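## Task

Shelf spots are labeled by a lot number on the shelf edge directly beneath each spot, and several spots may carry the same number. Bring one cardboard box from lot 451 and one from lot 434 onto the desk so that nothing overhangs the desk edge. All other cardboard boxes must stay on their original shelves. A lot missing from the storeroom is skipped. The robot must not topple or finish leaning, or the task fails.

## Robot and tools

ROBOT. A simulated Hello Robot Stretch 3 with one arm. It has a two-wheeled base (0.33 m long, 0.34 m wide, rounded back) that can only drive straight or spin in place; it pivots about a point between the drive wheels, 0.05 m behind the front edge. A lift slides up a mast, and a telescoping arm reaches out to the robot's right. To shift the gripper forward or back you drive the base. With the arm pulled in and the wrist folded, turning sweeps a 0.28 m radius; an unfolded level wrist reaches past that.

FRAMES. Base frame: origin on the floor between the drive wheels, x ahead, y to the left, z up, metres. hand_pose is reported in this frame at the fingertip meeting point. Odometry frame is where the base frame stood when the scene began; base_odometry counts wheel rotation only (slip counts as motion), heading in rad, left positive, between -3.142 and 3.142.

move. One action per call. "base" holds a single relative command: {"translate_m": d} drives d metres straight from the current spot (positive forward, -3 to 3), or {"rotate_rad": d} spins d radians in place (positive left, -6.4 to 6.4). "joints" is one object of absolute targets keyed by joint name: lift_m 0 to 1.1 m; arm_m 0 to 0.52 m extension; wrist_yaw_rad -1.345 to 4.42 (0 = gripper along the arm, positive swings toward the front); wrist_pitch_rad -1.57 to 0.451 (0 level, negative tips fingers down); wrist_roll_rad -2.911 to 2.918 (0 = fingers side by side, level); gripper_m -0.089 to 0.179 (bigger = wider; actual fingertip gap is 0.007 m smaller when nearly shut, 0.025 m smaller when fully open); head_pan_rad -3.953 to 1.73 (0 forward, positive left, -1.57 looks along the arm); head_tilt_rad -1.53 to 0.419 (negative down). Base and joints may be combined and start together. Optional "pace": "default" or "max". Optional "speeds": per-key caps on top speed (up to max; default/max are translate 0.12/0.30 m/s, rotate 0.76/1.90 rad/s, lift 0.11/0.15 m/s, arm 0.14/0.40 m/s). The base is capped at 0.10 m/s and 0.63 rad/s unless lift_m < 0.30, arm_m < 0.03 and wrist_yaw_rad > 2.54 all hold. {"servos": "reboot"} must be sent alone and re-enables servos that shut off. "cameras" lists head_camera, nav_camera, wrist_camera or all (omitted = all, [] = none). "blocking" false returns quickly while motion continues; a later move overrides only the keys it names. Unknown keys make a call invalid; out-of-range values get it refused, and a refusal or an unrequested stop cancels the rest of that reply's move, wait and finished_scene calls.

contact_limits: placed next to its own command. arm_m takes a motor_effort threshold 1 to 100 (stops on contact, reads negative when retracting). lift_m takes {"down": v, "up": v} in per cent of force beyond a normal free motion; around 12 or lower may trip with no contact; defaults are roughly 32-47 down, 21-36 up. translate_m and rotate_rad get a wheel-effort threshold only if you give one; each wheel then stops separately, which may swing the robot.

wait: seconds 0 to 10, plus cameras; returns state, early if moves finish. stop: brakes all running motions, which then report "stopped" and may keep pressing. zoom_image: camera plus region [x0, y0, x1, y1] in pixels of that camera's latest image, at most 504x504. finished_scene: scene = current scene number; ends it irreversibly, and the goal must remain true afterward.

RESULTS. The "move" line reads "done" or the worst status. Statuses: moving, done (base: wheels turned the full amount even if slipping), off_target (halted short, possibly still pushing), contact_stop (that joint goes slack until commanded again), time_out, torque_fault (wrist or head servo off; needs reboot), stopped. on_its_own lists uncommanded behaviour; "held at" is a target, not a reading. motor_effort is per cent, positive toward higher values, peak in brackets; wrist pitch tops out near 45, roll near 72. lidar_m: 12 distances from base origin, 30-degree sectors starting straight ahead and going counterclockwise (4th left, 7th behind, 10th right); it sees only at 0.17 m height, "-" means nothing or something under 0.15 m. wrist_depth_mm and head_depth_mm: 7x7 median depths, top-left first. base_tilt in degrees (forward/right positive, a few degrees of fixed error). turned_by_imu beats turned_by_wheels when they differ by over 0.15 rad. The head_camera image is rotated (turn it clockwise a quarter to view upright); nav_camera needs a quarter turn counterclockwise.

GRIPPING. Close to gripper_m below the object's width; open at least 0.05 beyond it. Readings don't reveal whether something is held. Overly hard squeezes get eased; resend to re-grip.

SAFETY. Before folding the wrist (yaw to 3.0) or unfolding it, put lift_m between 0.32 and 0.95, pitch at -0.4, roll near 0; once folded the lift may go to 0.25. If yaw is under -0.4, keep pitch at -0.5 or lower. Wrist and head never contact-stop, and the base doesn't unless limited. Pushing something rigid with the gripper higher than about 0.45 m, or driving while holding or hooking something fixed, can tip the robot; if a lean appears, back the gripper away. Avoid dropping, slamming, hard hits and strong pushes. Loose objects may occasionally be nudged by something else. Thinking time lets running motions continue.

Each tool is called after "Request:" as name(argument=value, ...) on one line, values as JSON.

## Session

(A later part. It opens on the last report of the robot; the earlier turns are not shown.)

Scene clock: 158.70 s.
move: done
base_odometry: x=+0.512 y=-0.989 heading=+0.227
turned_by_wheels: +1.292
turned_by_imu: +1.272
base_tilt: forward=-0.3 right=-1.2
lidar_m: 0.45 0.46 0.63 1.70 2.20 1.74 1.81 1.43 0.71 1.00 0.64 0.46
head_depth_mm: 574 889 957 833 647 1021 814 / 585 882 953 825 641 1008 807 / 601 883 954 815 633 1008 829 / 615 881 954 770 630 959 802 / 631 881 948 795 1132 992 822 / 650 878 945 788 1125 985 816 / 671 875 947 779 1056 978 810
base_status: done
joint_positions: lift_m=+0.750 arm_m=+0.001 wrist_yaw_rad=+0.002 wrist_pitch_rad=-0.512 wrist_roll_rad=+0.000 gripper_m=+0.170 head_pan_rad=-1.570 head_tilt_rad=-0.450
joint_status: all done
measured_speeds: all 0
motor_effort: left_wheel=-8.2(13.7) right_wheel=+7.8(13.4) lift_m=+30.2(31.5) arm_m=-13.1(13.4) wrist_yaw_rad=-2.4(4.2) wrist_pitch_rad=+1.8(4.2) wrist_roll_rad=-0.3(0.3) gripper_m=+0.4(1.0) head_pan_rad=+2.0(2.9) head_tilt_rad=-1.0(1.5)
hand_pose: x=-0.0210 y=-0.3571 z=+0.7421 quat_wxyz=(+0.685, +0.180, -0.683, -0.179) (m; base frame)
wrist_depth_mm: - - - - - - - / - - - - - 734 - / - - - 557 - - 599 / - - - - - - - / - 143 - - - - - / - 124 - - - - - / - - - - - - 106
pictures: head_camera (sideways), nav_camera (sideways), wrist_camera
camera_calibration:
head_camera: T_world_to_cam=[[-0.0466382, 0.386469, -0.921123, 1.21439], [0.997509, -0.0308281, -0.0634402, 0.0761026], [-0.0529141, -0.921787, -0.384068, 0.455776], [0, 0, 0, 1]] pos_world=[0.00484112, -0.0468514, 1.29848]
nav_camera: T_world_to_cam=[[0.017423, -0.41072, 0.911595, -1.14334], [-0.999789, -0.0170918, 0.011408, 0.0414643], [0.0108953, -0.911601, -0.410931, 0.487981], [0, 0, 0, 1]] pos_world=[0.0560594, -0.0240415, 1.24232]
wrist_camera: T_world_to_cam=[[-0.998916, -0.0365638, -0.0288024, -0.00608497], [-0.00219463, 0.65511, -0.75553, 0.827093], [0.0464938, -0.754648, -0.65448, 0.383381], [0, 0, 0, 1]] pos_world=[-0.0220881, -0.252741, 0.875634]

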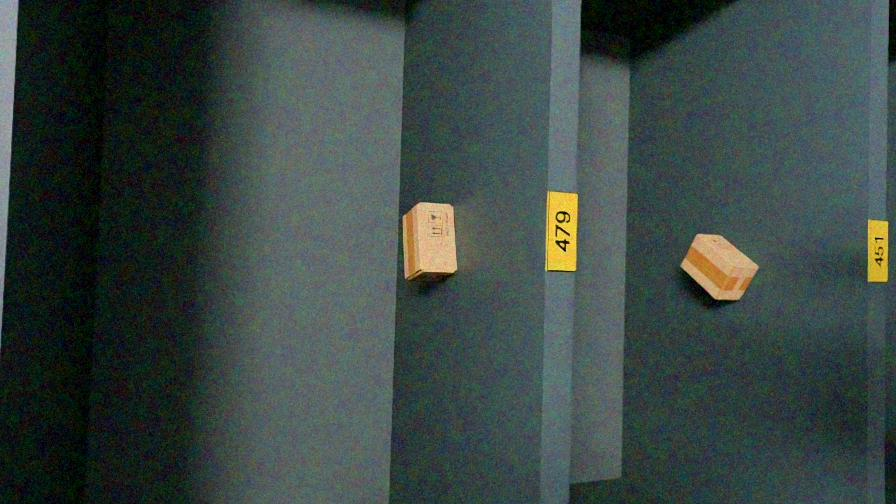

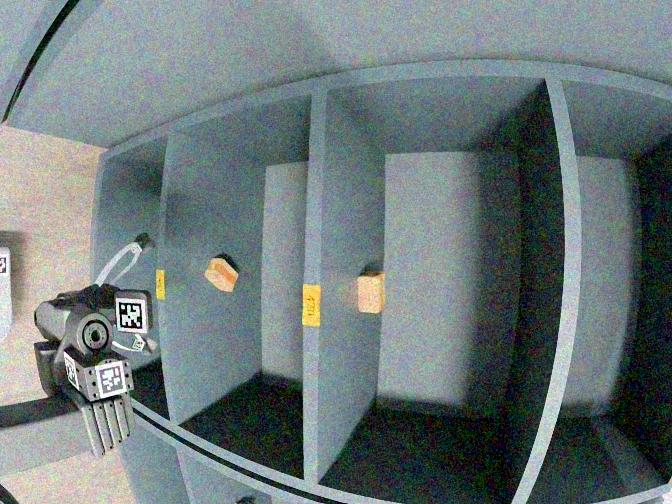

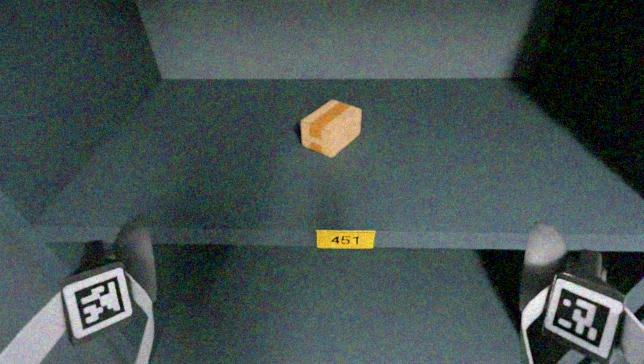

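Request:
move(base={"translate_m": 0.14}, joints={"wrist_yaw_rad": -0.62, "wrist_pitch_rad": -0.55, "lift_m": 0.70}, cameras=[])

Request:
move(joints={"arm_m": 0.25}, cameras=["wrist_camera"])

Scene clock: 194.17 s.
move: done
base_odometry: x=+0.648 y=-0.958 heading=+0.227
turned_by_wheels: +0.000
turned_by_imu: -0.001
base_tilt: forward=-0.3 right=-1.3
lidar_m: 0.31 0.32 0.44 1.17 2.82 1.85 1.95 0.80 0.83 0.97 0.44 0.32
head_depth_mm: 573 889 957 837 648 1011 814 / 585 883 955 776 641 1011 810 / 599 882 952 777 635 954 805 / 610 882 947 806 1133 998 824 / 628 877 951 795 1130 988 821 / 646 878 947 787 997 989 818 / 632 724 736 699 670 783 773
base_status: done
joint_positions: lift_m=+0.700 arm_m=+0.001 wrist_yaw_rad=-0.617 wrist_pitch_rad=-0.561 wrist_roll_rad=+0.000 gripper_m=+0.170 head_pan_rad=-1.570 head_tilt_rad=-0.450
joint_status: all done
measured_speeds: all 0
motor_effort: left_wheel=+4.6(9.5) right_wheel=+4.0(11.6) lift_m=+30.3(31.2) arm_m=-11.7(13.0) wrist_yaw_rad=-3.8(7.5) wrist_pitch_rad=+1.6(2.9) wrist_roll_rad=+0.2(0.3) gripper_m=+0.7(1.2) head_pan_rad=+1.8(2.2) head_tilt_rad=-1.4(2.9)
hand_pose: x=-0.1396 y=-0.3120 z=+0.6820 quat_wxyz=(+0.588, -0.019, -0.707, -0.393) (m; base frame)
wrist_depth_mm: - - - - - 546 - / - 507 - - - - - / - - - - - - - / - - - - 824 - - / - 144 - - 921 - - / - 124 - - 866 861 887 / - - - 782 795 779 106
pictures: none
No camera images: "cameras" was empty.

Scene clock: 197.23 s.
move: done
base_odometry: x=+0.648 y=-0.958 heading=+0.227
turned_by_wheels: +0.000
turned_by_imu: +0.000
base_tilt: forward=-0.3 right=-1.2
lidar_m: 0.31 0.32 0.43 1.17 2.82 1.85 1.96 0.80 0.83 0.96 0.44 0.32
head_depth_mm: 573 888 959 836 646 1014 818 / 585 884 957 779 640 1015 406 / 598 880 953 780 635 497 455 / 613 878 950 806 1127 994 467 / 629 878 945 797 1125 990 818 / 647 876 942 786 997 984 819 / 630 725 737 697 671 782 773
base_status: not commanded
joint_positions: lift_m=+0.700 arm_m=+0.250 wrist_yaw_rad=-0.617 wrist_pitch_rad=-0.561 wrist_roll_rad=+0.000 gripper_m=+0.170 head_pan_rad=-1.570 head_tilt_rad=-0.450
joint_status: all done
measured_speeds: all 0
motor_effort: left_wheel=+4.7(5.3) right_wheel=+3.9(4.8) lift_m=+27.7(30.5) arm_m=+13.7(15.0) wrist_yaw_rad=-2.8(4.9) wrist_pitch_rad=+1.7(1.7) wrist_roll_rad=-0.2(0.3) gripper_m=+0.5(1.1) head_pan_rad=+1.7(2.4) head_tilt_rad=-3.0(3.5)
hand_pose: x=-0.1397 y=-0.5613 z=+0.6819 quat_wxyz=(+0.588, -0.019, -0.707, -0.393) (m; base frame)
wrist_depth_mm: - - - - 666 - - / - - - - - - - / - - - - - - - / - - 351 - - - 503 / - 143 347 - - - 929 / 116 140 315 314 313 317 884 / 273 277 282 279 292 762 106
pictures: wrist_camera
camera_calibration:
wrist_camera: T_world_to_cam=[[-0.833569, 0.551579, -0.0303757, 0.220584], [0.399545, 0.564011, -0.722672, 0.897739], [-0.381479, -0.614534, -0.690523, 0.238794], [0, 0, 0, 1]] pos_world=[-0.0837202, -0.481257, 0.820364]

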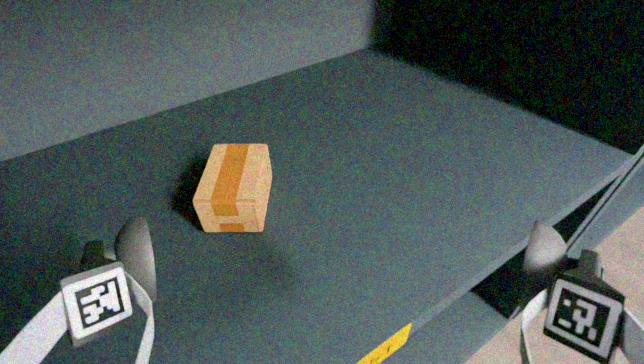

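Request:
move(base={"translate_m": 0.008}, joints={"arm_m": 0.42}, cameras=["wrist_camera"])

Request:
move(joints={"lift_m": 0.592}, speeds={"lift_m": 0.06}, contact_limits={"lift_m": {"down": 16}}, cameras=["wrist_camera"])

Scene clock: 211.23 s.
move: done
base_odometry: x=+0.656 y=-0.956 heading=+0.227
turned_by_wheels: +0.000
turned_by_imu: +0.000
base_tilt: forward=-0.3 right=-1.1
lidar_m: 0.30 0.31 0.42 1.14 2.02 1.86 1.96 0.81 0.84 0.94 0.43 0.32
head_depth_mm: 575 885 958 832 649 1020 814 / 585 884 957 774 640 942 405 / 600 880 951 800 602 610 784 / 615 881 950 805 625 643 826 / 630 879 947 795 1126 990 821 / 650 877 935 785 962 980 821 / 610 704 712 684 650 759 767
base_status: done
joint_positions: lift_m=+0.700 arm_m=+0.420 wrist_yaw_rad=-0.617 wrist_pitch_rad=-0.561 wrist_roll_rad=+0.000 gripper_m=+0.170 head_pan_rad=-1.570 head_tilt_rad=-0.450
joint_status: all done
measured_speeds: all 0
motor_effort: left_wheel=+5.4(9.4) right_wheel=+5.4(9.0) lift_m=+23.3(24.4) arm_m=+13.0(15.7) wrist_yaw_rad=-3.5(4.3) wrist_pitch_rad=+1.6(1.8) wrist_roll_rad=+0.1(0.6) gripper_m=+0.3(1.1) head_pan_rad=+1.4(1.8) head_tilt_rad=-3.9(5.1)
hand_pose: x=-0.1397 y=-0.7313 z=+0.6819 quat_wxyz=(+0.588, -0.019, -0.707, -0.393) (m; base frame)
wrist_depth_mm: 277 306 329 - - 549 - / 293 324 - - - - - / 315 - - - - - - / 330 - - - - - - / - 143 - - - - - / 116 141 314 263 311 300 306 / 272 277 281 232 277 272 106
pictures: wrist_camera
camera_calibration:
wrist_camera: T_world_to_cam=[[-0.833536, 0.551626, -0.0304368, 0.314436], [0.399615, 0.563965, -0.72267, 0.993594], [-0.381478, -0.614534, -0.690523, 0.134323], [0, 0, 0, 1]] pos_world=[-0.0837202, -0.651257, 0.820364]

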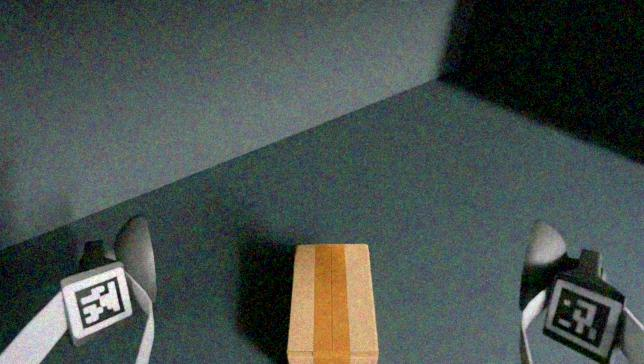

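Scene clock: 213.63 s.
move: done
base_odometry: x=+0.656 y=-0.956 heading=+0.227
turned_by_wheels: +0.000
turned_by_imu: +0.000
base_tilt: forward=-0.2 right=-1.1
lidar_m: 0.30 0.31 0.42 1.13 2.01 1.86 1.96 0.81 0.85 0.93 0.43 0.32
head_depth_mm: 575 886 959 837 646 1017 813 / 589 884 958 776 641 1010 790 / 600 881 950 797 633 673 644 / 616 881 946 805 1132 678 778 / 631 880 945 794 1124 996 822 / 651 877 937 787 961 978 818 / 609 701 714 683 648 757 768
base_status: not commanded
joint_positions: lift_m=+0.592 arm_m=+0.420 wrist_yaw_rad=-0.617 wrist_pitch_rad=-0.561 wrist_roll_rad=+0.000 gripper_m=+0.170 head_pan_rad=-1.570 head_tilt_rad=-0.450
joint_status: all done
measured_speeds: all 0
motor_effort: left_wheel=+5.5(5.8) right_wheel=+6.2(6.2) lift_m=+24.9(25.9) arm_m=+11.4(13.7) wrist_yaw_rad=-3.2(4.8) wrist_pitch_rad=+1.6(1.7) wrist_roll_rad=+0.2(0.3) gripper_m=+0.5(1.1) head_pan_rad=+1.0(1.6) head_tilt_rad=-4.8(5.1)
contact_limits: lift_m down 16 (down: maximum 72; up: maximum 65)
hand_pose: x=-0.1397 y=-0.7313 z=+0.5739 quat_wxyz=(+0.588, -0.019, -0.707, -0.393) (m; base frame)
wrist_depth_mm: 277 307 330 - - - - / 295 326 - - - - - / 301 309 304 302 299 298 294 / 261 260 258 183 254 252 248 / 227 225 222 159 214 217 217 / 123 141 196 164 189 192 190 / 169 172 175 174 173 171 106
pictures: wrist_camera
camera_calibration:
wrist_camera: T_world_to_cam=[[-0.833535, 0.551628, -0.0304346, 0.311148], [0.399643, 0.56401, -0.722619, 0.915542], [-0.381452, -0.614492, -0.690576, 0.0598145], [0, 0, 0, 1]] pos_world=[-0.0837203, -0.651257, 0.712364]

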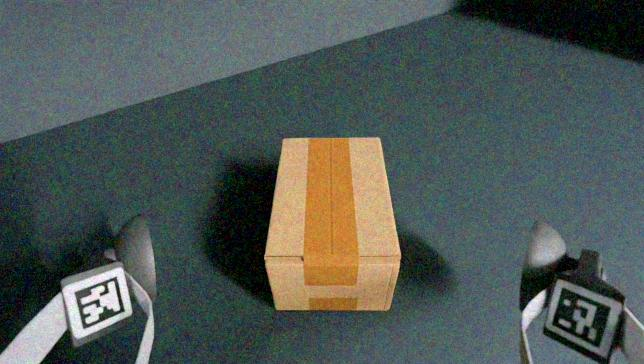

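Request:
move(base={"translate_m": -0.026}, joints={"arm_m": 0.458}, cameras=[])

Request:
move(joints={"gripper_m": 0.03}, cameras=["wrist_camera"])

Request:
move(joints={"lift_m": 0.68}, cameras=["wrist_camera"])

Scene clock: 223.00 s.
move: done
base_odometry: x=+0.631 y=-0.962 heading=+0.227
turned_by_wheels: +0.000
turned_by_imu: +0.000
base_tilt: forward=-0.4 right=-1.2
lidar_m: 0.33 0.34 0.46 1.23 2.80 1.84 1.94 0.79 0.81 1.00 0.47 0.34
head_depth_mm: 578 887 956 835 643 1017 812 / 588 883 954 783 640 1008 811 / 601 881 951 772 633 699 761 / 616 881 947 807 1131 704 822 / 631 881 948 796 1126 988 822 / 651 875 948 783 1067 985 817 / 671 780 793 727 722 843 792
base_status: done
joint_positions: lift_m=+0.592 arm_m=+0.458 wrist_yaw_rad=-0.617 wrist_pitch_rad=-0.561 wrist_roll_rad=+0.000 gripper_m=+0.170 head_pan_rad=-1.570 head_tilt_rad=-0.450
joint_status: all done
measured_speeds: all 0
motor_effort: left_wheel=-5.4(9.0) right_wheel=-5.6(11.7) lift_m=+29.2(31.2) arm_m=+13.4(14.0) wrist_yaw_rad=-2.6(4.6) wrist_pitch_rad=+1.6(1.7) wrist_roll_rad=-0.1(0.3) gripper_m=+0.6(1.1) head_pan_rad=+0.6(1.2) head_tilt_rad=-3.9(4.8)
contact_limits: lift_m down 16 (down: maximum 72; up: maximum 65)
hand_pose: x=-0.1397 y=-0.7693 z=+0.5739 quat_wxyz=(+0.588, -0.019, -0.707, -0.393) (m; base frame)
wrist_depth_mm: 246 273 311 - - - - / 263 295 329 - - - 328 / 282 301 304 303 298 296 293 / 261 258 258 256 254 250 248 / 224 223 222 158 213 218 216 / 123 141 195 143 185 192 190 / 169 172 171 124 129 171 106
pictures: none
No camera images: "cameras" was empty.

Scene clock: 224.93 s.
move: done
base_odometry: x=+0.631 y=-0.962 heading=+0.227
turned_by_wheels: +0.000
turned_by_imu: +0.000
base_tilt: forward=-0.4 right=-1.3
lidar_m: 0.33 0.34 0.46 1.24 2.80 1.83 1.94 0.79 0.81 1.00 0.47 0.34
head_depth_mm: 576 885 956 835 646 1018 815 / 588 884 953 784 642 1011 806 / 602 882 950 773 632 696 761 / 618 881 948 804 1126 703 820 / 633 880 947 797 1127 989 819 / 651 876 947 783 1072 991 816 / 671 778 791 729 722 842 794
base_status: not commanded
joint_positions: lift_m=+0.592 arm_m=+0.458 wrist_yaw_rad=-0.618 wrist_pitch_rad=-0.561 wrist_roll_rad=+0.000 gripper_m=+0.031 head_pan_rad=-1.570 head_tilt_rad=-0.450
joint_status: all done
measured_speeds: all 0
motor_effort: left_wheel=-5.4(5.8) right_wheel=-6.7(7.2) lift_m=+26.0(29.3) arm_m=+13.1(13.8) wrist_yaw_rad=-3.2(4.5) wrist_pitch_rad=+1.6(1.8) wrist_roll_rad=-0.2(0.3) gripper_m=-11.5(83.4) head_pan_rad=+0.7(1.1) head_tilt_rad=-4.0(5.3)
contact_limits: lift_m down 16 (down: maximum 72; up: maximum 65)
hand_pose: x=-0.1397 y=-0.7692 z=+0.5739 quat_wxyz=(+0.588, -0.020, -0.707, -0.394) (m; base frame)
wrist_depth_mm: 246 272 309 - - - - / 263 292 329 - - - 330 / 285 301 303 302 299 295 293 / 262 259 257 255 253 251 248 / 224 224 211 158 157 218 217 / 197 198 129 143 128 191 190 / 177 99 171 124 127 165 171
pictures: wrist_camera
camera_calibration:
wrist_camera: T_world_to_cam=[[-0.833337, 0.551927, -0.0304485, 0.332288], [0.399934, 0.563991, -0.722473, 0.936825], [-0.381579, -0.61424, -0.690729, 0.0367962], [0, 0, 0, 1]] pos_world=[-0.0837204, -0.689157, 0.712365]

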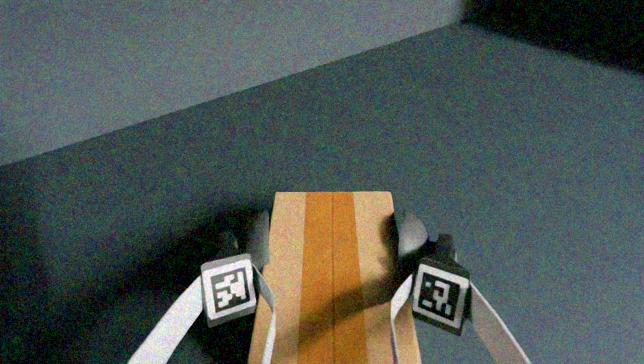

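Scene clock: 226.57 s.
move: done
base_odometry: x=+0.631 y=-0.962 heading=+0.227
turned_by_wheels: +0.000
turned_by_imu: +0.000
base_tilt: forward=-0.3 right=-1.2
lidar_m: 0.33 0.34 0.46 1.24 2.80 1.84 1.94 0.79 0.81 1.00 0.47 0.34
head_depth_mm: 577 886 957 834 647 1014 812 / 589 885 956 782 640 977 432 / 601 882 952 773 624 629 803 / 617 880 947 804 652 686 827 / 634 875 950 796 1124 993 820 / 652 880 948 786 1067 989 816 / 672 778 794 729 720 843 795
base_status: not commanded
joint_positions: lift_m=+0.680 arm_m=+0.458 wrist_yaw_rad=-0.618 wrist_pitch_rad=-0.568 wrist_roll_rad=+0.000 gripper_m=+0.031 head_pan_rad=-1.570 head_tilt_rad=-0.450
joint_status: all done
measured_speeds: all 0
motor_effort: left_wheel=-5.1(5.6) right_wheel=-6.5(6.9) lift_m=+31.8(33.8) arm_m=+13.0(13.9) wrist_yaw_rad=-2.9(3.6) wrist_pitch_rad=+2.9(3.0) wrist_roll_rad=-0.1(0.3) gripper_m=-11.7(11.9) head_pan_rad=+0.3(1.1) head_tilt_rad=-4.3(5.1)
hand_pose: x=-0.1391 y=-0.7684 z=+0.6605 quat_wxyz=(+0.587, -0.017, -0.707, -0.396) (m; base frame)
wrist_depth_mm: 246 274 311 - - 504 - / 263 296 328 - - 530 - / 285 318 - - - - - / 307 337 - 176 - - - / 325 324 155 158 153 321 312 / 294 294 129 143 128 285 284 / 262 99 250 125 127 250 254
pictures: wrist_camera
camera_calibration:
wrist_camera: T_world_to_cam=[[-0.833231, 0.552076, -0.0306412, 0.335156], [0.402755, 0.56803, -0.717726, 0.999073], [-0.378834, -0.610372, -0.695651, 0.103986], [0, 0, 0, 1]] pos_world=[-0.0837257, -0.689065, 0.799669]

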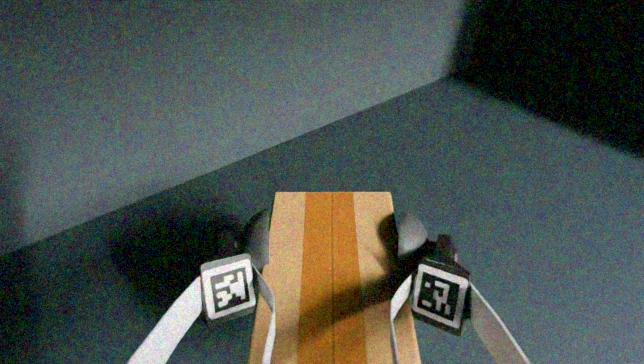

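Request:
move(joints={"arm_m": 0.0, "lift_m": 0.72}, cameras=[])

Request:
move(base={"translate_m": -0.6}, joints={"lift_m": 0.9}, cameras=[])

Request:
move(base={"rotate_rad": -1.571}, cameras=["nav_camera", "wrist_camera"])

Scene clock: 267.33 s.
move: done
base_odometry: x=+0.631 y=-0.962 heading=+0.227
turned_by_wheels: +0.000
turned_by_imu: +0.000
base_tilt: forward=-0.4 right=-1.1
lidar_m: 0.33 0.34 0.46 1.23 2.80 1.83 1.94 0.79 0.81 1.00 0.47 0.34
head_depth_mm: 574 886 953 836 646 1020 814 / 588 885 952 784 640 1009 810 / 599 885 955 774 635 1001 803 / 614 880 952 806 1131 997 824 / 632 881 945 796 1124 994 821 / 649 877 942 788 1064 981 815 / 670 781 793 728 721 842 793
base_status: not commanded
joint_positions: lift_m=+0.720 arm_m=+0.001 wrist_yaw_rad=-0.618 wrist_pitch_rad=-0.569 wrist_roll_rad=+0.000 gripper_m=+0.031 head_pan_rad=-1.570 head_tilt_rad=-0.450
joint_status: all done
measured_speeds: all 0
motor_effort: left_wheel=-5.2(6.0) right_wheel=-6.4(7.3) lift_m=+24.9(34.6) arm_m=-12.3(14.5) wrist_yaw_rad=-2.2(4.8) wrist_pitch_rad=+3.0(3.1) wrist_roll_rad=-0.1(0.3) gripper_m=-11.5(12.3) head_pan_rad=-0.3(0.8) head_tilt_rad=-3.7(4.7)
hand_pose: x=-0.1390 y=-0.3109 z=+0.7004 quat_wxyz=(+0.586, -0.017, -0.707, -0.396) (m; base frame)
wrist_depth_mm: - - - 810 - - - / - - - - - - - / - - - - - - - / - - - 471 756 - - / - - 155 158 157 - - / - - 129 142 128 907 899 / - 99 117 125 127 808 802
pictures: none
No camera images: "cameras" was empty.

Scene clock: 274.47 s.
move: done
base_odometry: x=+0.046 y=-1.097 heading=+0.227
turned_by_wheels: +0.000
turned_by_imu: +0.000
base_tilt: forward=-0.4 right=-1.1
lidar_m: 0.92 0.96 1.30 3.68 1.38 1.40 1.34 1.07 1.04 0.55 1.04 0.96
head_depth_mm: 573 889 960 832 648 1019 838 / 585 889 960 827 1139 1012 860 / 444 481 513 572 620 970 827 / 441 474 518 564 619 684 753 / 629 881 955 793 1133 998 799 / 647 883 954 789 1130 986 818 / 668 882 947 778 1125 982 813
base_status: done
joint_positions: lift_m=+0.900 arm_m=+0.001 wrist_yaw_rad=-0.618 wrist_pitch_rad=-0.569 wrist_roll_rad=+0.000 gripper_m=+0.031 head_pan_rad=-1.570 head_tilt_rad=-0.450
joint_status: all done
measured_speeds: all 0
motor_effort: left_wheel=-3.6(12.2) right_wheel=-8.2(12.2) lift_m=+24.5(34.4) arm_m=-6.4(12.7) wrist_yaw_rad=-2.4(4.3) wrist_pitch_rad=+2.9(3.1) wrist_roll_rad=+0.3(0.3) gripper_m=-11.4(12.1) head_pan_rad=+0.3(1.1) head_tilt_rad=-3.2(4.7)
hand_pose: x=-0.1390 y=-0.3109 z=+0.8804 quat_wxyz=(+0.586, -0.017, -0.707, -0.396) (m; base frame)
wrist_depth_mm: 252 - - - - - - / 273 - - - - - - / - 322 - - - 913 - / - 356 - 176 - - - / - 398 155 158 157 - - / - - 129 143 127 - - / - 99 126 125 126 954 977
pictures: none
No camera images: "cameras" was empty.

Scene clock: 278.07 s.
move: done
base_odometry: x=+0.046 y=-1.097 heading=-1.343
turned_by_wheels: -1.571
turned_by_imu: -1.545
base_tilt: forward=-0.3 right=-1.3
lidar_m: 0.55 1.04 0.96 0.92 0.96 1.32 3.70 1.38 1.39 1.34 1.07 1.04
head_depth_mm: 1117 1198 1297 1400 1531 1652 1416 / 1117 1200 1293 1405 1544 1645 1447 / 1121 1200 1289 1406 1535 1625 1398 / 1116 1193 1292 1405 1533 1627 1356 / 1118 1207 1289 1409 1538 1620 1344 / 1119 1192 1299 1407 1556 1639 1346 / 1132 1210 1310 1419 1551 1652 1338
base_status: done
joint_positions: lift_m=+0.900 arm_m=+0.001 wrist_yaw_rad=-0.618 wrist_pitch_rad=-0.569 wrist_roll_rad=+0.000 gripper_m=+0.031 head_pan_rad=-1.570 head_tilt_rad=-0.450
joint_status: not commanded
measured_speeds: all 0
motor_effort: left_wheel=+8.3(11.4) right_wheel=-10.3(13.2) lift_m=+24.8(25.7) arm_m=-11.6(11.9) wrist_yaw_rad=-1.7(4.0) wrist_pitch_rad=+3.1(3.2) wrist_roll_rad=-0.1(0.3) gripper_m=-11.5(12.1) head_pan_rad=-0.5(1.2) head_tilt_rad=-3.2(4.4)
hand_pose: x=-0.1390 y=-0.3109 z=+0.8804 quat_wxyz=(+0.586, -0.017, -0.707, -0.396) (m; base frame)
wrist_depth_mm: - - - - - - - / - - - - - - - / - - - - - - - / - - - - - - - / - - 158 158 157 - - / - - 129 143 128 - - / - 99 129 125 126 971 982
pictures: nav_camera (sideways), wrist_camera
camera_calibration:
nav_camera: T_world_to_cam=[[0.0174221, -0.411044, 0.911449, -1.14317], [-0.999789, -0.0170953, 0.0114011, 0.0414728], [0.0108951, -0.911455, -0.411255, 0.488387], [0, 0, 0, 1]] pos_world=[0.0560594, -0.0240405, 1.24232]
wrist_camera: T_world_to_cam=[[-0.833219, 0.552091, -0.0306849, 0.0894235], [0.403032, 0.568393, -0.717283, 0.896741], [-0.378564, -0.610021, -0.696106, 0.536711], [0, 0, 0, 1]] pos_world=[-0.0837263, -0.231666, 1.01957]

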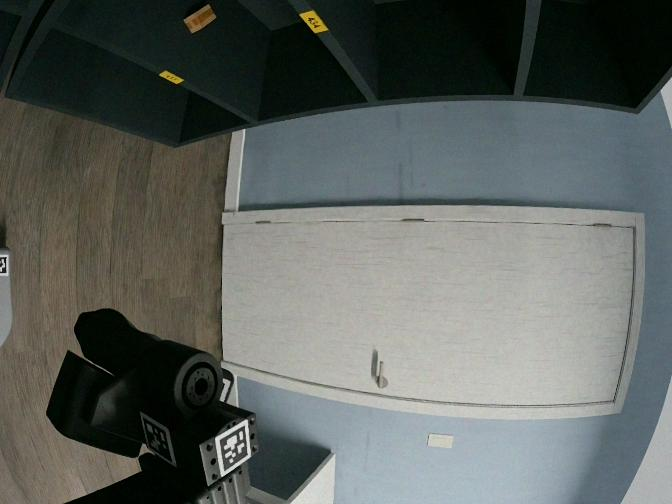

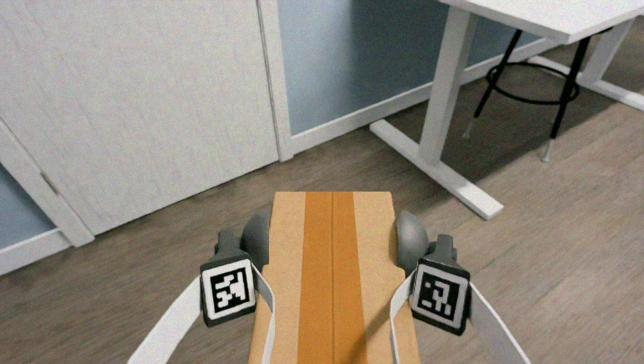

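Request:
move(base={"translate_m": -1.35}, pace="max")

Scene clock: 295.50 s.
move: time_out
base_odometry: x=-0.259 y=+0.219 heading=-1.343
turned_by_wheels: +0.000
turned_by_imu: -0.001
base_tilt: forward=-0.3 right=-1.1
lidar_m: 1.89 1.31 0.96 0.93 0.97 1.33 2.39 1.30 0.94 0.72 0.94 1.91
head_depth_mm: 1128 1207 1306 1379 1029 773 1388 / 1127 1210 1307 1371 1023 766 1453 / 1124 1209 1304 1381 1012 764 1321 / 1130 1209 1300 1388 1006 787 1321 / 1129 1209 1310 1389 994 779 1347 / 1129 1205 1300 1370 991 775 1267 / 1128 1198 1300 1395 979 770 1337
base_status: translate_m time_out (by the wheels' count: -1.3503 of -1.3500)
joint_positions: lift_m=+0.900 arm_m=+0.001 wrist_yaw_rad=-0.618 wrist_pitch_rad=-0.569 wrist_roll_rad=+0.000 gripper_m=+0.031 head_pan_rad=-1.570 head_tilt_rad=-0.450
joint_status: not commanded
measured_speeds: all 0
motor_effort: left_wheel=-0.2(9.9) right_wheel=-0.8(15.1) lift_m=+31.4(31.5) arm_m=-12.4(13.5) wrist_yaw_rad=-2.7(4.5) wrist_pitch_rad=+3.0(3.2) wrist_roll_rad=-0.1(0.5) gripper_m=-11.2(12.0) head_pan_rad=-1.9(2.2) head_tilt_rad=-3.2(4.4)
hand_pose: x=-0.1390 y=-0.3109 z=+0.8804 quat_wxyz=(+0.586, -0.017, -0.707, -0.396) (m; base frame)
wrist_depth_mm: - - - - - - - / - - - - - - - / - - - - - - - / - - - - - - - / - - 159 158 157 - - / - - 129 143 128 - - / 1000 99 129 125 126 952 963
pictures: head_camera (sideways), nav_camera (sideways), wrist_camera
camera_calibration:
head_camera: T_world_to_cam=[[-0.0466238, 0.386796, -0.920986, 1.21423], [0.99751, -0.0308137, -0.0634389, 0.0761016], [-0.0529169, -0.92165, -0.384396, 0.456208], [0, 0, 0, 1]] pos_world=[0.00484116, -0.0468501, 1.29848]
nav_camera: T_world_to_cam=[[0.0174221, -0.411044, 0.911449, -1.14317], [-0.999789, -0.0170953, 0.0114011, 0.0414728], [0.0108951, -0.911455, -0.411255, 0.488387], [0, 0, 0, 1]] pos_world=[0.0560594, -0.0240405, 1.24232]
wrist_camera: T_world_to_cam=[[-0.833219, 0.552091, -0.0306849, 0.0894235], [0.403032, 0.568393, -0.717283, 0.896741], [-0.378564, -0.610021, -0.696106, 0.536711], [0, 0, 0, 1]] pos_world=[-0.0837263, -0.231666, 1.01957]

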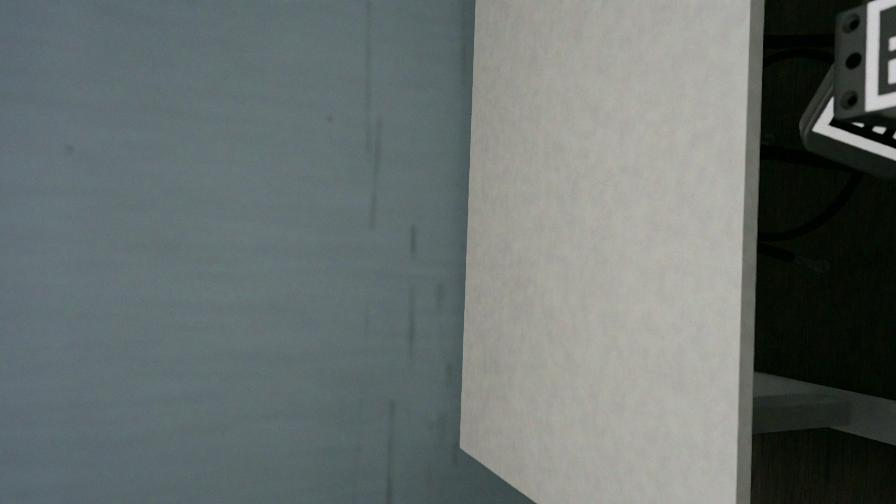

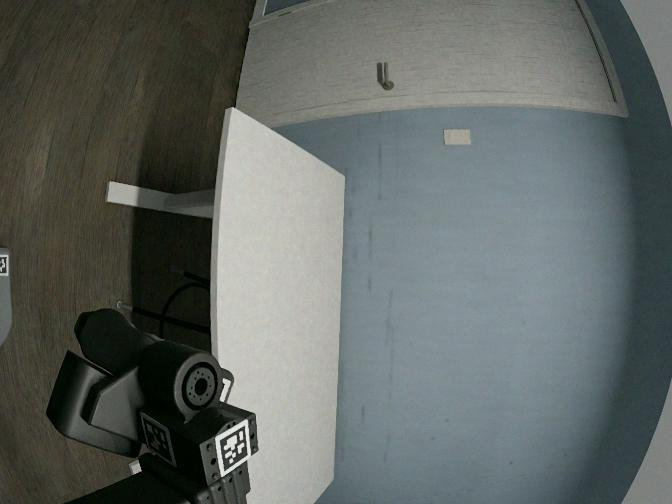

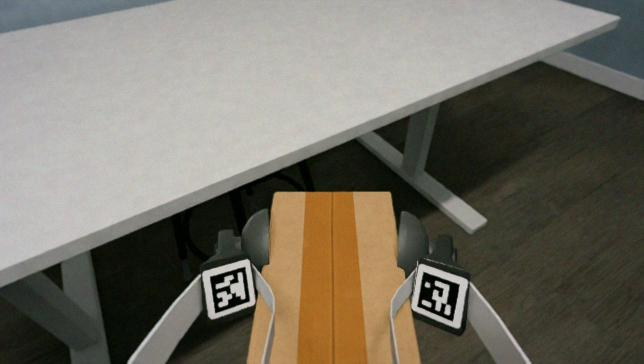

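Request:
move(joints={"arm_m": 0.46}, cameras=[])

Request:
move(joints={"lift_m": 0.79}, cameras=[])

Request:
move(joints={"lift_m": 0.73}, speeds={"lift_m": 0.025}, contact_limits={"lift_m": {"down": 13}})

Scene clock: 317.23 s.
move: done
base_odometry: x=-0.259 y=+0.219 heading=-1.343
turned_by_wheels: +0.000
turned_by_imu: +0.000
base_tilt: forward=-0.2 right=-1.2
lidar_m: 1.89 1.31 0.96 0.93 0.96 1.33 2.38 1.30 0.94 0.72 0.95 1.90
head_depth_mm: 1130 1205 1309 1377 341 - 1293 / 1127 1213 1300 1350 353 739 1369 / 1123 1212 1304 573 883 764 1288 / 1123 1204 1301 600 953 783 1309 / 1128 1204 1299 1379 996 776 1348 / 1127 1207 1298 1363 989 776 1266 / 1123 1205 1305 1389 984 769 1330
base_status: not commanded
joint_positions: lift_m=+0.900 arm_m=+0.460 wrist_yaw_rad=-0.618 wrist_pitch_rad=-0.569 wrist_roll_rad=+0.000 gripper_m=+0.031 head_pan_rad=-1.570 head_tilt_rad=-0.450
joint_status: all done
measured_speeds: all 0
motor_effort: left_wheel=-0.2(1.1) right_wheel=-0.3(1.4) lift_m=+26.1(32.0) arm_m=+13.6(15.3) wrist_yaw_rad=-2.1(4.1) wrist_pitch_rad=+3.1(3.2) wrist_roll_rad=+0.0(0.3) gripper_m=-11.6(12.0) head_pan_rad=-2.4(2.6) head_tilt_rad=-2.4(3.8)
hand_pose: x=-0.1390 y=-0.7702 z=+0.8803 quat_wxyz=(+0.586, -0.017, -0.707, -0.396) (m; base frame)
wrist_depth_mm: - - - - - - - / - - - - - - - / - - - - - - - / - - - 177 - - - / - - 155 158 153 - - / - - 129 143 128 - - / - 99 118 124 124 - -
pictures: none
No camera images: "cameras" was empty.

Scene clock: 319.07 s.
move: done
base_odometry: x=-0.259 y=+0.219 heading=-1.343
turned_by_wheels: +0.000
turned_by_imu: +0.000
base_tilt: forward=-0.4 right=-1.2
lidar_m: 1.88 1.31 0.97 0.93 0.97 1.33 2.38 1.30 0.94 0.72 0.94 1.90
head_depth_mm: 1134 1210 1304 1385 1028 771 330 / 1124 1204 1293 1385 978 392 338 / 1129 1213 1305 1382 607 759 1289 / 1128 1211 1297 1379 633 782 1315 / 1122 1204 1305 1383 998 779 1345 / 1127 1206 1305 1363 987 773 1274 / 1125 1209 1298 1393 981 771 1334
base_status: not commanded
joint_positions: lift_m=+0.790 arm_m=+0.460 wrist_yaw_rad=-0.618 wrist_pitch_rad=-0.569 wrist_roll_rad=+0.000 gripper_m=+0.031 head_pan_rad=-1.570 head_tilt_rad=-0.450
joint_status: all done
measured_speeds: all 0
motor_effort: left_wheel=-0.6(0.9) right_wheel=-0.3(1.3) lift_m=+24.2(27.3) arm_m=+12.8(14.0) wrist_yaw_rad=-2.1(3.5) wrist_pitch_rad=+3.1(3.2) wrist_roll_rad=-0.1(0.3) gripper_m=-11.3(12.2) head_pan_rad=-1.8(2.8) head_tilt_rad=-2.7(3.6)
hand_pose: x=-0.1390 y=-0.7702 z=+0.7703 quat_wxyz=(+0.586, -0.017, -0.707, -0.396) (m; base frame)
wrist_depth_mm: - - - - - - - / - - - - - - - / - - - - - - - / - - - 177 - - - / - - 154 158 153 - - / - - 129 143 128 - - / - 99 117 125 124 - -
pictures: none
No camera images: "cameras" was empty.

Scene clock: 321.73 s.
move: contact_stop
base_odometry: x=-0.259 y=+0.219 heading=-1.343
turned_by_wheels: +0.000
turned_by_imu: +0.008
base_tilt: forward=-0.3 right=-1.3
lidar_m: 1.89 1.30 0.96 0.93 0.97 1.34 2.38 1.30 0.73 0.72 0.94 1.92
head_depth_mm: 1125 1204 1303 1381 1030 773 1161 / 1130 1210 1304 1381 1022 434 357 / 1126 1206 1302 1378 624 735 1323 / 1127 1213 1304 1382 648 783 1316 / 1125 1209 1303 1376 999 781 1352 / 1134 1209 1310 1368 987 775 1268 / 1128 1205 1301 1397 980 771 1335
base_status: not commanded
joint_positions: lift_m=+0.756 arm_m=+0.460 wrist_yaw_rad=-0.632 wrist_pitch_rad=-0.470 wrist_roll_rad=-0.002 gripper_m=+0.031 head_pan_rad=-1.570 head_tilt_rad=-0.450
joint_status: lift_m contact_stop (moved -0.034 of -0.060)
measured_speeds: translate_m=+0.000 rotate_rad=+0.000 lift_m=+0.003 arm_m=+0.000 wrist_yaw_rad=+0.000 wrist_pitch_rad=-0.024 wrist_roll_rad=+0.000 head_pan_rad=+0.000 head_tilt_rad=+0.000
on_its_own: lift_m is slack since a contact_stop (your +0.730 is given up); wrist_pitch_rad is at rest, and its effort (-15.0) is outside its rest range (-8 to +12)
motor_effort: left_wheel=-1.6(1.8) right_wheel=+0.9(3.8) lift_m=+24.0(26.1) arm_m=+11.0(13.7) wrist_yaw_rad=+8.7(11.0) wrist_pitch_rad=-15.0(18.6) wrist_roll_rad=+0.7(0.8) gripper_m=-11.2(12.0) head_pan_rad=-2.1(3.1) head_tilt_rad=-2.4(3.4)
contact_limits: lift_m down 13 (down: maximum 72; up: maximum 65)
hand_pose: x=-0.1500 y=-0.7804 z=+0.7574 quat_wxyz=(+0.603, -0.057, -0.704, -0.371) (m; base frame)
wrist_depth_mm: - - - - - - - / - - - - - - - / - - - - - - - / - - - - - - - / - - 153 158 152 - - / - - 128 140 128 - - / - - - 120 122 108 -
pictures: head_camera (sideways), nav_camera (sideways), wrist_camera
camera_calibration:
head_camera: T_world_to_cam=[[-0.0466238, 0.386796, -0.920986, 1.21423], [0.99751, -0.0308137, -0.0634389, 0.0761016], [-0.0529169, -0.92165, -0.384396, 0.456208], [0, 0, 0, 1]] pos_world=[0.00484116, -0.0468501, 1.29848]
nav_camera: T_world_to_cam=[[0.0174221, -0.411044, 0.911449, -1.14317], [-0.999789, -0.0170953, 0.0114011, 0.0414728], [0.0108951, -0.911455, -0.411255, 0.488387], [0, 0, 0, 1]] pos_world=[0.0560594, -0.0240405, 1.24232]
wrist_camera: T_world_to_cam=[[-0.827378, 0.561057, -0.0257002, 0.339819], [0.365822, 0.503619, -0.782651, 1.07326], [-0.426169, -0.65695, -0.62193, 0.0605881], [0, 0, 0, 1]] pos_world=[-0.0856433, -0.691369, 0.886404]

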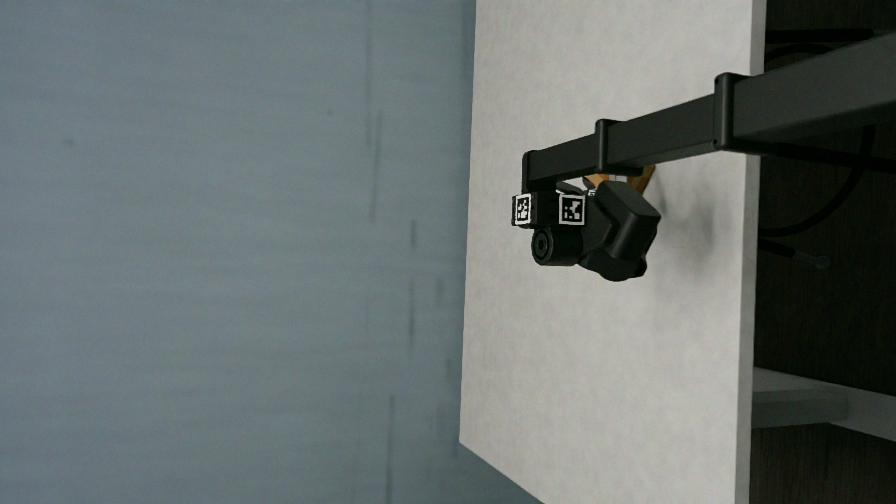

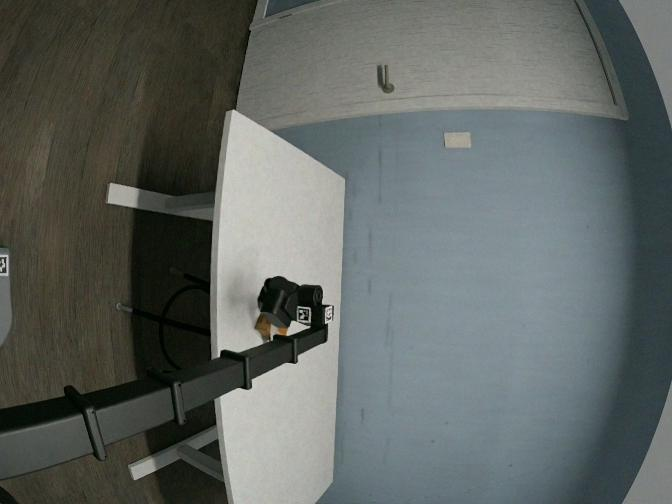

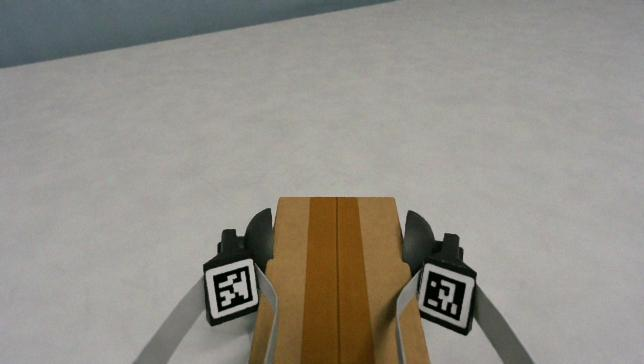

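Request:
move(joints={"lift_m": 0.769}, cameras=[])

Request:
move(joints={"gripper_m": 0.17}, cameras=["wrist_camera"])

Request:
move(joints={"lift_m": 0.92}, cameras=["wrist_camera"])

Request:
move(joints={"arm_m": 0.0}, cameras=["wrist_camera"])

Scene clock: 340.00 s.
move: done
base_odometry: x=-0.259 y=+0.219 heading=-1.343
turned_by_wheels: +0.000
turned_by_imu: +0.000
base_tilt: forward=-0.3 right=-1.1
lidar_m: 1.89 1.30 0.96 0.93 0.97 1.34 2.38 1.30 0.73 0.72 0.94 1.92
head_depth_mm: 1122 1209 1299 1378 1031 771 1133 / 1123 1210 1302 1378 1023 405 352 / 1130 1211 1299 1370 617 760 1316 / 1128 1207 1303 1380 631 782 1321 / 1127 1205 1300 1379 994 780 1350 / 1129 1206 1306 1370 989 776 1266 / 1129 1209 1309 1398 989 770 1344
base_status: not commanded
joint_positions: lift_m=+0.769 arm_m=+0.460 wrist_yaw_rad=-0.625 wrist_pitch_rad=-0.526 wrist_roll_rad=-0.002 gripper_m=+0.031 head_pan_rad=-1.570 head_tilt_rad=-0.450
joint_status: all done
measured_speeds: all 0
motor_effort: left_wheel=-2.0(2.3) right_wheel=+1.8(3.0) lift_m=+26.2(30.4) arm_m=-4.1(4.3) wrist_yaw_rad=+3.4(7.2) wrist_pitch_rad=-4.7(9.3) wrist_roll_rad=+0.4(0.8) gripper_m=-10.9(11.7) head_pan_rad=-3.2(3.6) head_tilt_rad=-2.3(2.8)
hand_pose: x=-0.1441 y=-0.7747 z=+0.7581 quat_wxyz=(+0.594, -0.034, -0.705, -0.385) (m; base frame)
wrist_depth_mm: - - - - - - - / - - - - - - - / - - - - - - - / - - - - - - - / - - 153 157 148 - - / - - 128 140 128 - - / - 99 125 122 122 104 -
pictures: none
No camera images: "cameras" was empty.

Scene clock: 341.93 s.
move: done
base_odometry: x=-0.259 y=+0.219 heading=-1.343
turned_by_wheels: +0.000
turned_by_imu: +0.000
base_tilt: forward=-0.3 right=-1.1
lidar_m: 1.89 1.30 0.96 0.93 0.97 1.34 2.39 1.30 0.73 0.72 0.94 1.93
head_depth_mm: 1128 1206 1300 1374 1025 774 1135 / 1127 1205 1301 1374 1021 405 352 / 1126 1207 1297 1379 616 760 1319 / 1122 1205 1305 1377 632 782 1325 / 1126 1208 1300 1379 992 783 1348 / 1133 1209 1310 1370 989 775 1271 / 1126 1213 1305 1393 983 771 1339
base_status: not commanded
joint_positions: lift_m=+0.769 arm_m=+0.460 wrist_yaw_rad=-0.623 wrist_pitch_rad=-0.560 wrist_roll_rad=-0.002 gripper_m=+0.170 head_pan_rad=-1.570 head_tilt_rad=-0.450
joint_status: all done
measured_speeds: all 0
motor_effort: left_wheel=-2.0(2.4) right_wheel=+2.1(3.2) lift_m=+30.3(30.3) arm_m=-6.1(6.9) wrist_yaw_rad=+2.5(4.8) wrist_pitch_rad=+1.5(4.9) wrist_roll_rad=+0.5(0.8) gripper_m=+1.0(84.8) head_pan_rad=-3.2(3.8) head_tilt_rad=-2.5(2.7)
hand_pose: x=-0.1407 y=-0.7707 z=+0.7511 quat_wxyz=(+0.588, -0.022, -0.706, -0.395) (m; base frame)
wrist_depth_mm: - - - - - - - / - - - - - - - / - - - - - - - / - - - 165 - - - / - 143 - 150 150 - - / - 124 - 129 129 - - / - - 116 115 115 - 106
pictures: wrist_camera
camera_calibration:
wrist_camera: T_world_to_cam=[[-0.830844, 0.555756, -0.0288641, 0.339791], [0.401134, 0.562124, -0.723262, 1.06546], [-0.385732, -0.612496, -0.68997, 0.158046], [0, 0, 0, 1]] pos_world=[-0.0841166, -0.69096, 0.889463]

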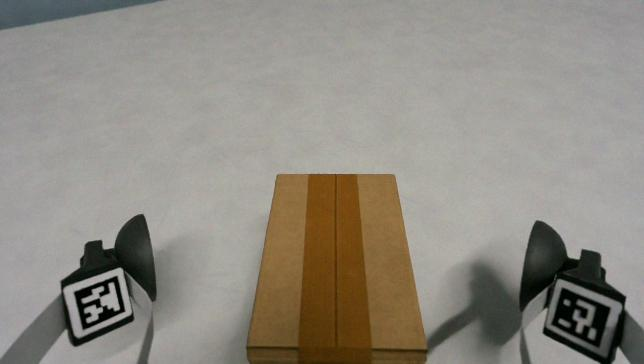

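Scene clock: 344.13 s.
move: done
base_odometry: x=-0.259 y=+0.219 heading=-1.343
turned_by_wheels: +0.000
turned_by_imu: +0.000
base_tilt: forward=-0.4 right=-1.1
lidar_m: 1.89 1.30 0.96 0.93 0.97 1.34 2.38 1.30 0.72 0.72 0.94 1.92
head_depth_mm: 1124 1208 1299 1375 320 - 1267 / 1121 1202 1307 468 351 766 1370 / 1126 1204 1280 560 965 764 1318 / 1125 1210 1307 587 966 783 1319 / 1129 1213 1310 1384 998 781 1344 / 1131 1204 1309 1371 986 774 1265 / 1126 1213 1307 1401 981 771 1337
base_status: not commanded
joint_positions: lift_m=+0.920 arm_m=+0.460 wrist_yaw_rad=-0.623 wrist_pitch_rad=-0.561 wrist_roll_rad=-0.002 gripper_m=+0.170 head_pan_rad=-1.570 head_tilt_rad=-0.450
joint_status: all done
measured_speeds: all 0
motor_effort: left_wheel=-1.8(2.4) right_wheel=+2.5(3.0) lift_m=+29.9(33.8) arm_m=-9.6(9.8) wrist_yaw_rad=+2.1(3.4) wrist_pitch_rad=+1.6(1.7) wrist_roll_rad=+0.6(0.8) gripper_m=+0.5(1.1) head_pan_rad=-3.0(3.9) head_tilt_rad=-1.5(2.8)
hand_pose: x=-0.1406 y=-0.7707 z=+0.9020 quat_wxyz=(+0.588, -0.021, -0.706, -0.395) (m; base frame)
wrist_depth_mm: - - - - - - - / - - - - - - - / - - - - - - - / - - - - - - - / - 143 - - - - - / - 124 - - - - - / - - - 263 - - 106
pictures: wrist_camera
camera_calibration:
wrist_camera: T_world_to_cam=[[-0.830922, 0.555636, -0.0289372, 0.344136], [0.401335, 0.562528, -0.722837, 1.17453], [-0.385356, -0.612234, -0.690413, 0.262904], [0, 0, 0, 1]] pos_world=[-0.0841172, -0.690961, 1.04046]

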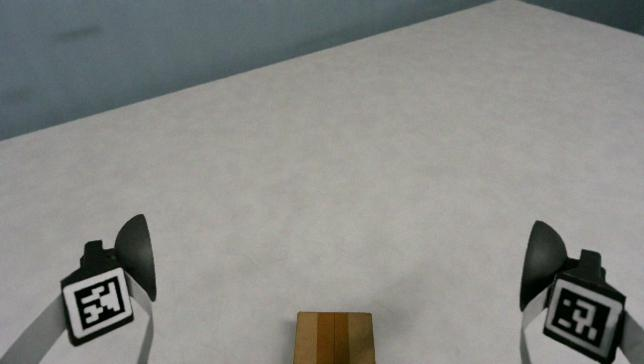

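Scene clock: 348.70 s.
move: done
base_odometry: x=-0.259 y=+0.219 heading=-1.343
turned_by_wheels: +0.000
turned_by_imu: +0.000
base_tilt: forward=-0.3 right=-1.2
lidar_m: 1.88 1.30 0.96 0.93 0.97 1.34 2.38 1.30 0.72 0.72 0.95 1.93
head_depth_mm: 1121 1210 1311 1381 1029 770 - / 1128 1209 1305 1388 1019 766 - / 1124 1210 1300 1383 1014 762 435 / 1131 1209 1308 1371 1004 788 1361 / 1130 1212 1299 1378 998 780 1360 / 1131 1210 1306 1370 990 775 1273 / 1124 1215 1313 1398 978 771 1328
base_status: not commanded
joint_positions: lift_m=+0.920 arm_m=+0.001 wrist_yaw_rad=-0.623 wrist_pitch_rad=-0.561 wrist_roll_rad=-0.002 gripper_m=+0.170 head_pan_rad=-1.570 head_tilt_rad=-0.450
joint_status: all done
measured_speeds: all 0
motor_effort: left_wheel=-1.4(2.4) right_wheel=+1.5(3.4) lift_m=+23.7(30.2) arm_m=-13.2(14.7) wrist_yaw_rad=+1.7(3.4) wrist_pitch_rad=+1.6(1.7) wrist_roll_rad=+0.7(0.8) gripper_m=+0.4(1.4) head_pan_rad=-3.1(3.8) head_tilt_rad=-1.9(3.0)
hand_pose: x=-0.1406 y=-0.3112 z=+0.9019 quat_wxyz=(+0.588, -0.021, -0.706, -0.395) (m; base frame)
wrist_depth_mm: - - - - - - - / - - - - - - - / - 508 - - - - - / - - - - - - - / - 144 - - - - - / - 141 - - - - - / 116 - - - - 978 106
pictures: wrist_camera
camera_calibration:
wrist_camera: T_world_to_cam=[[-0.830952, 0.555592, -0.0289155, 0.088783], [0.401355, 0.56266, -0.722722, 0.915889], [-0.385269, -0.612153, -0.690534, 0.544309], [0, 0, 0, 1]] pos_world=[-0.0841173, -0.231461, 1.04036]

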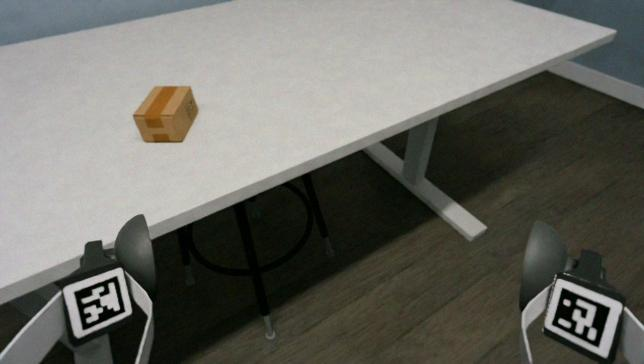

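Request:
move(joints={"wrist_yaw_rad": 3.0, "wrist_pitch_rad": -0.4, "wrist_roll_rad": 0, "lift_m": 0.4, "gripper_m": 0.03, "head_pan_rad": -1.57, "head_tilt_rad": -0.3}, pace="max", cameras=[])

Request:
move(joints={"lift_m": 0.28}, pace="max", cameras=[])

Request:
move(base={"translate_m": -1.93}, pace="max", cameras=[])

Request:
move(base={"rotate_rad": 1.571}, pace="max", cameras=["nav_camera"])

Scene clock: 374.07 s.
move: done
base_odometry: x=-0.259 y=+0.219 heading=-1.343
turned_by_wheels: +0.000
turned_by_imu: +0.000
base_tilt: forward=-0.2 right=-1.3
lidar_m: 1.89 1.30 0.96 0.93 0.97 1.34 2.39 1.30 0.72 0.72 0.94 1.92
head_depth_mm: 1172 1218 1277 1355 1353 931 711 / 1170 1219 1283 1345 1346 923 704 / 1166 1221 1287 1345 1328 875 702 / 1169 1214 1285 1353 1323 905 699 / 1164 1223 1284 1351 1306 907 697 / 1164 1220 1283 1341 1298 900 713 / 1170 1222 1283 1345 1391 895 711
base_status: not commanded
joint_positions: lift_m=+0.400 arm_m=+0.001 wrist_yaw_rad=+2.997 wrist_pitch_rad=-0.420 wrist_roll_rad=-0.002 gripper_m=+0.030 head_pan_rad=-1.570 head_tilt_rad=-0.300
joint_status: all done
measured_speeds: all 0
motor_effort: left_wheel=-1.8(2.5) right_wheel=+2.6(3.2) lift_m=+25.5(26.8) arm_m=+0.1(13.2) wrist_yaw_rad=+2.2(6.8) wrist_pitch_rad=+3.1(5.9) wrist_roll_rad=+0.7(1.8) gripper_m=+0.1(83.0) head_pan_rad=-2.5(3.4) head_tilt_rad=+5.8(7.0)
hand_pose: x=+0.0111 y=+0.0763 z=+0.4123 quat_wxyz=(+0.197, +0.699, +0.097, +0.680) (m; base frame)
wrist_depth_mm: - 137 - - - 917 - / - 148 173 - - - - / - 162 - - - - - / 949 186 829 906 910 892 889 / 761 739 207 719 748 737 738 / 652 656 130 147 130 635 631 / 567 565 262 560 529 554 553
pictures: none
No camera images: "cameras" was empty.

Scene clock: 375.67 s.
move: done
base_odometry: x=-0.259 y=+0.219 heading=-1.343
turned_by_wheels: +0.000
turned_by_imu: +0.000
base_tilt: forward=-0.3 right=-1.2
lidar_m: 1.88 1.30 0.96 0.93 0.97 1.34 2.39 1.30 0.73 0.72 0.94 1.93
head_depth_mm: 1171 1217 1286 1356 1356 930 710 / 1167 1217 1273 1349 1344 925 705 / 1167 1219 1277 1348 1335 879 702 / 1171 1230 1279 1347 1318 910 697 / 1170 1220 1279 1351 1313 908 693 / 1168 1228 1284 1344 1289 900 717 / 1173 1221 1280 1343 1381 895 713
base_status: not commanded
joint_positions: lift_m=+0.280 arm_m=+0.001 wrist_yaw_rad=+2.997 wrist_pitch_rad=-0.419 wrist_roll_rad=-0.002 gripper_m=+0.030 head_pan_rad=-1.570 head_tilt_rad=-0.300
joint_status: all done
measured_speeds: all 0
motor_effort: left_wheel=-2.0(2.4) right_wheel=+2.3(3.0) lift_m=+26.2(27.2) arm_m=+5.2(5.2) wrist_yaw_rad=+2.3(3.2) wrist_pitch_rad=+3.0(3.1) wrist_roll_rad=+0.6(0.9) gripper_m=+0.3(0.7) head_pan_rad=-2.8(2.9) head_tilt_rad=+5.1(6.0)
hand_pose: x=+0.0111 y=+0.0764 z=+0.2925 quat_wxyz=(+0.197, +0.699, +0.097, +0.680) (m; base frame)
wrist_depth_mm: - 137 - - - 933 - / - 147 173 - - - - / 874 162 852 881 873 881 864 / 728 186 658 715 705 696 686 / 599 573 207 565 580 577 578 / 509 502 130 149 130 493 494 / 278 279 256 268 411 435 428
pictures: none
No camera images: "cameras" was empty.

Scene clock: 383.53 s.
move: done
base_odometry: x=-0.695 y=+2.099 heading=-1.343
turned_by_wheels: +0.000
turned_by_imu: -0.002
base_tilt: forward=-0.3 right=-1.3
lidar_m: 3.52 1.34 1.10 1.76 0.67 0.49 0.47 0.49 0.68 1.33 1.31 1.28
head_depth_mm: 1145 1202 1251 1306 1300 1284 1263 / 1146 1192 1254 1322 1389 1475 1527 / 1147 1201 1261 1326 1390 1478 1523 / 1147 1194 1258 1324 1395 1472 1524 / 1147 1201 1262 1322 1389 1467 1527 / 1146 1202 1257 1321 1391 1473 1530 / 1144 1196 1253 1318 1399 1483 1518
base_status: done
joint_positions: lift_m=+0.280 arm_m=+0.001 wrist_yaw_rad=+2.997 wrist_pitch_rad=-0.419 wrist_roll_rad=-0.002 gripper_m=+0.030 head_pan_rad=-1.570 head_tilt_rad=-0.300
joint_status: not commanded
measured_speeds: all 0
motor_effort: left_wheel=+0.4(12.1) right_wheel=-8.4(16.9) lift_m=+26.1(31.1) arm_m=+13.0(13.9) wrist_yaw_rad=+2.9(3.6) wrist_pitch_rad=+3.0(3.1) wrist_roll_rad=+0.6(0.8) gripper_m=+0.4(1.0) head_pan_rad=-2.0(2.9) head_tilt_rad=+5.0(6.0)
hand_pose: x=+0.0110 y=+0.0764 z=+0.2925 quat_wxyz=(+0.197, +0.699, +0.097, +0.680) (m; base frame)
wrist_depth_mm: 607 137 - - - - - / 620 148 - - - - - / 614 162 854 902 886 883 859 / 663 188 656 697 692 700 688 / 588 576 207 567 575 584 575 / 506 507 130 148 130 491 493 / 280 280 256 268 413 430 431
pictures: none
No camera images: "cameras" was empty.

Scene clock: 385.67 s.
move: done
base_odometry: x=-0.695 y=+2.099 heading=+0.228
turned_by_wheels: +1.571
turned_by_imu: +1.539
base_tilt: forward=-0.2 right=-1.2
lidar_m: 1.89 0.68 0.49 0.47 0.49 0.66 1.33 1.33 1.28 3.78 1.37 1.10
head_depth_mm: 3015 3565 3519 3063 1853 1961 1566 / 3097 3834 - - 2967 2028 1561 / 3040 3844 - - 2900 2034 1546 / 3065 3785 - - 2897 2003 1533 / 3114 3808 - - 2863 1992 1535 / 3221 3799 3793 3866 2852 1987 1522 / 3242 2840 2888 2930 2675 1963 1515
base_status: done
joint_positions: lift_m=+0.280 arm_m=+0.001 wrist_yaw_rad=+2.997 wrist_pitch_rad=-0.419 wrist_roll_rad=-0.002 gripper_m=+0.030 head_pan_rad=-1.570 head_tilt_rad=-0.300
joint_status: not commanded
measured_speeds: all 0
motor_effort: left_wheel=-7.0(14.5) right_wheel=+8.1(15.0) lift_m=+30.2(30.7) arm_m=+2.0(13.8) wrist_yaw_rad=+1.7(3.8) wrist_pitch_rad=+2.9(3.1) wrist_roll_rad=+0.7(0.8) gripper_m=+0.3(1.1) head_pan_rad=-2.1(2.7) head_tilt_rad=+4.1(5.2)
hand_pose: x=+0.0110 y=+0.0764 z=+0.2925 quat_wxyz=(+0.197, +0.699, +0.097, +0.680) (m; base frame)
wrist_depth_mm: 440 137 466 476 492 508 513 / 483 147 502 520 540 557 569 / 525 162 536 574 596 604 630 / 558 183 189 - - 642 660 / 582 556 207 558 584 576 570 / 509 503 130 149 130 494 491 / 281 280 255 268 412 435 435
pictures: nav_camera (sideways)
camera_calibration:
nav_camera: T_world_to_cam=[[0.0172463, -0.270069, 0.962687, -1.21013], [-0.999793, -0.0150547, 0.0136876, 0.0384884], [0.0107964, -0.962723, -0.270272, 0.304892], [0, 0, 0, 1]] pos_world=[0.0560589, -0.0327112, 1.24685]

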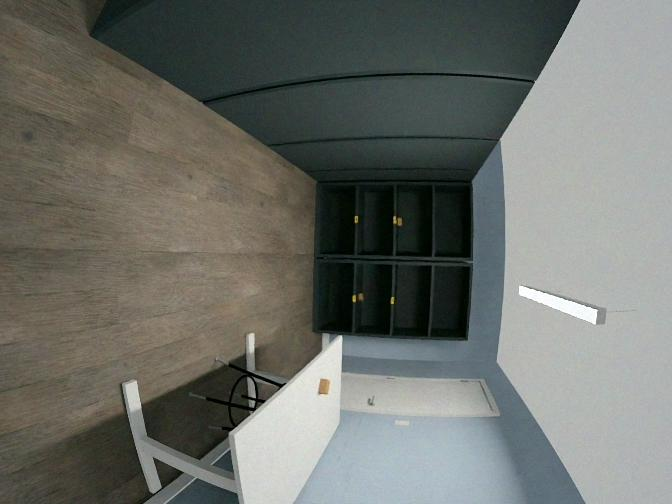

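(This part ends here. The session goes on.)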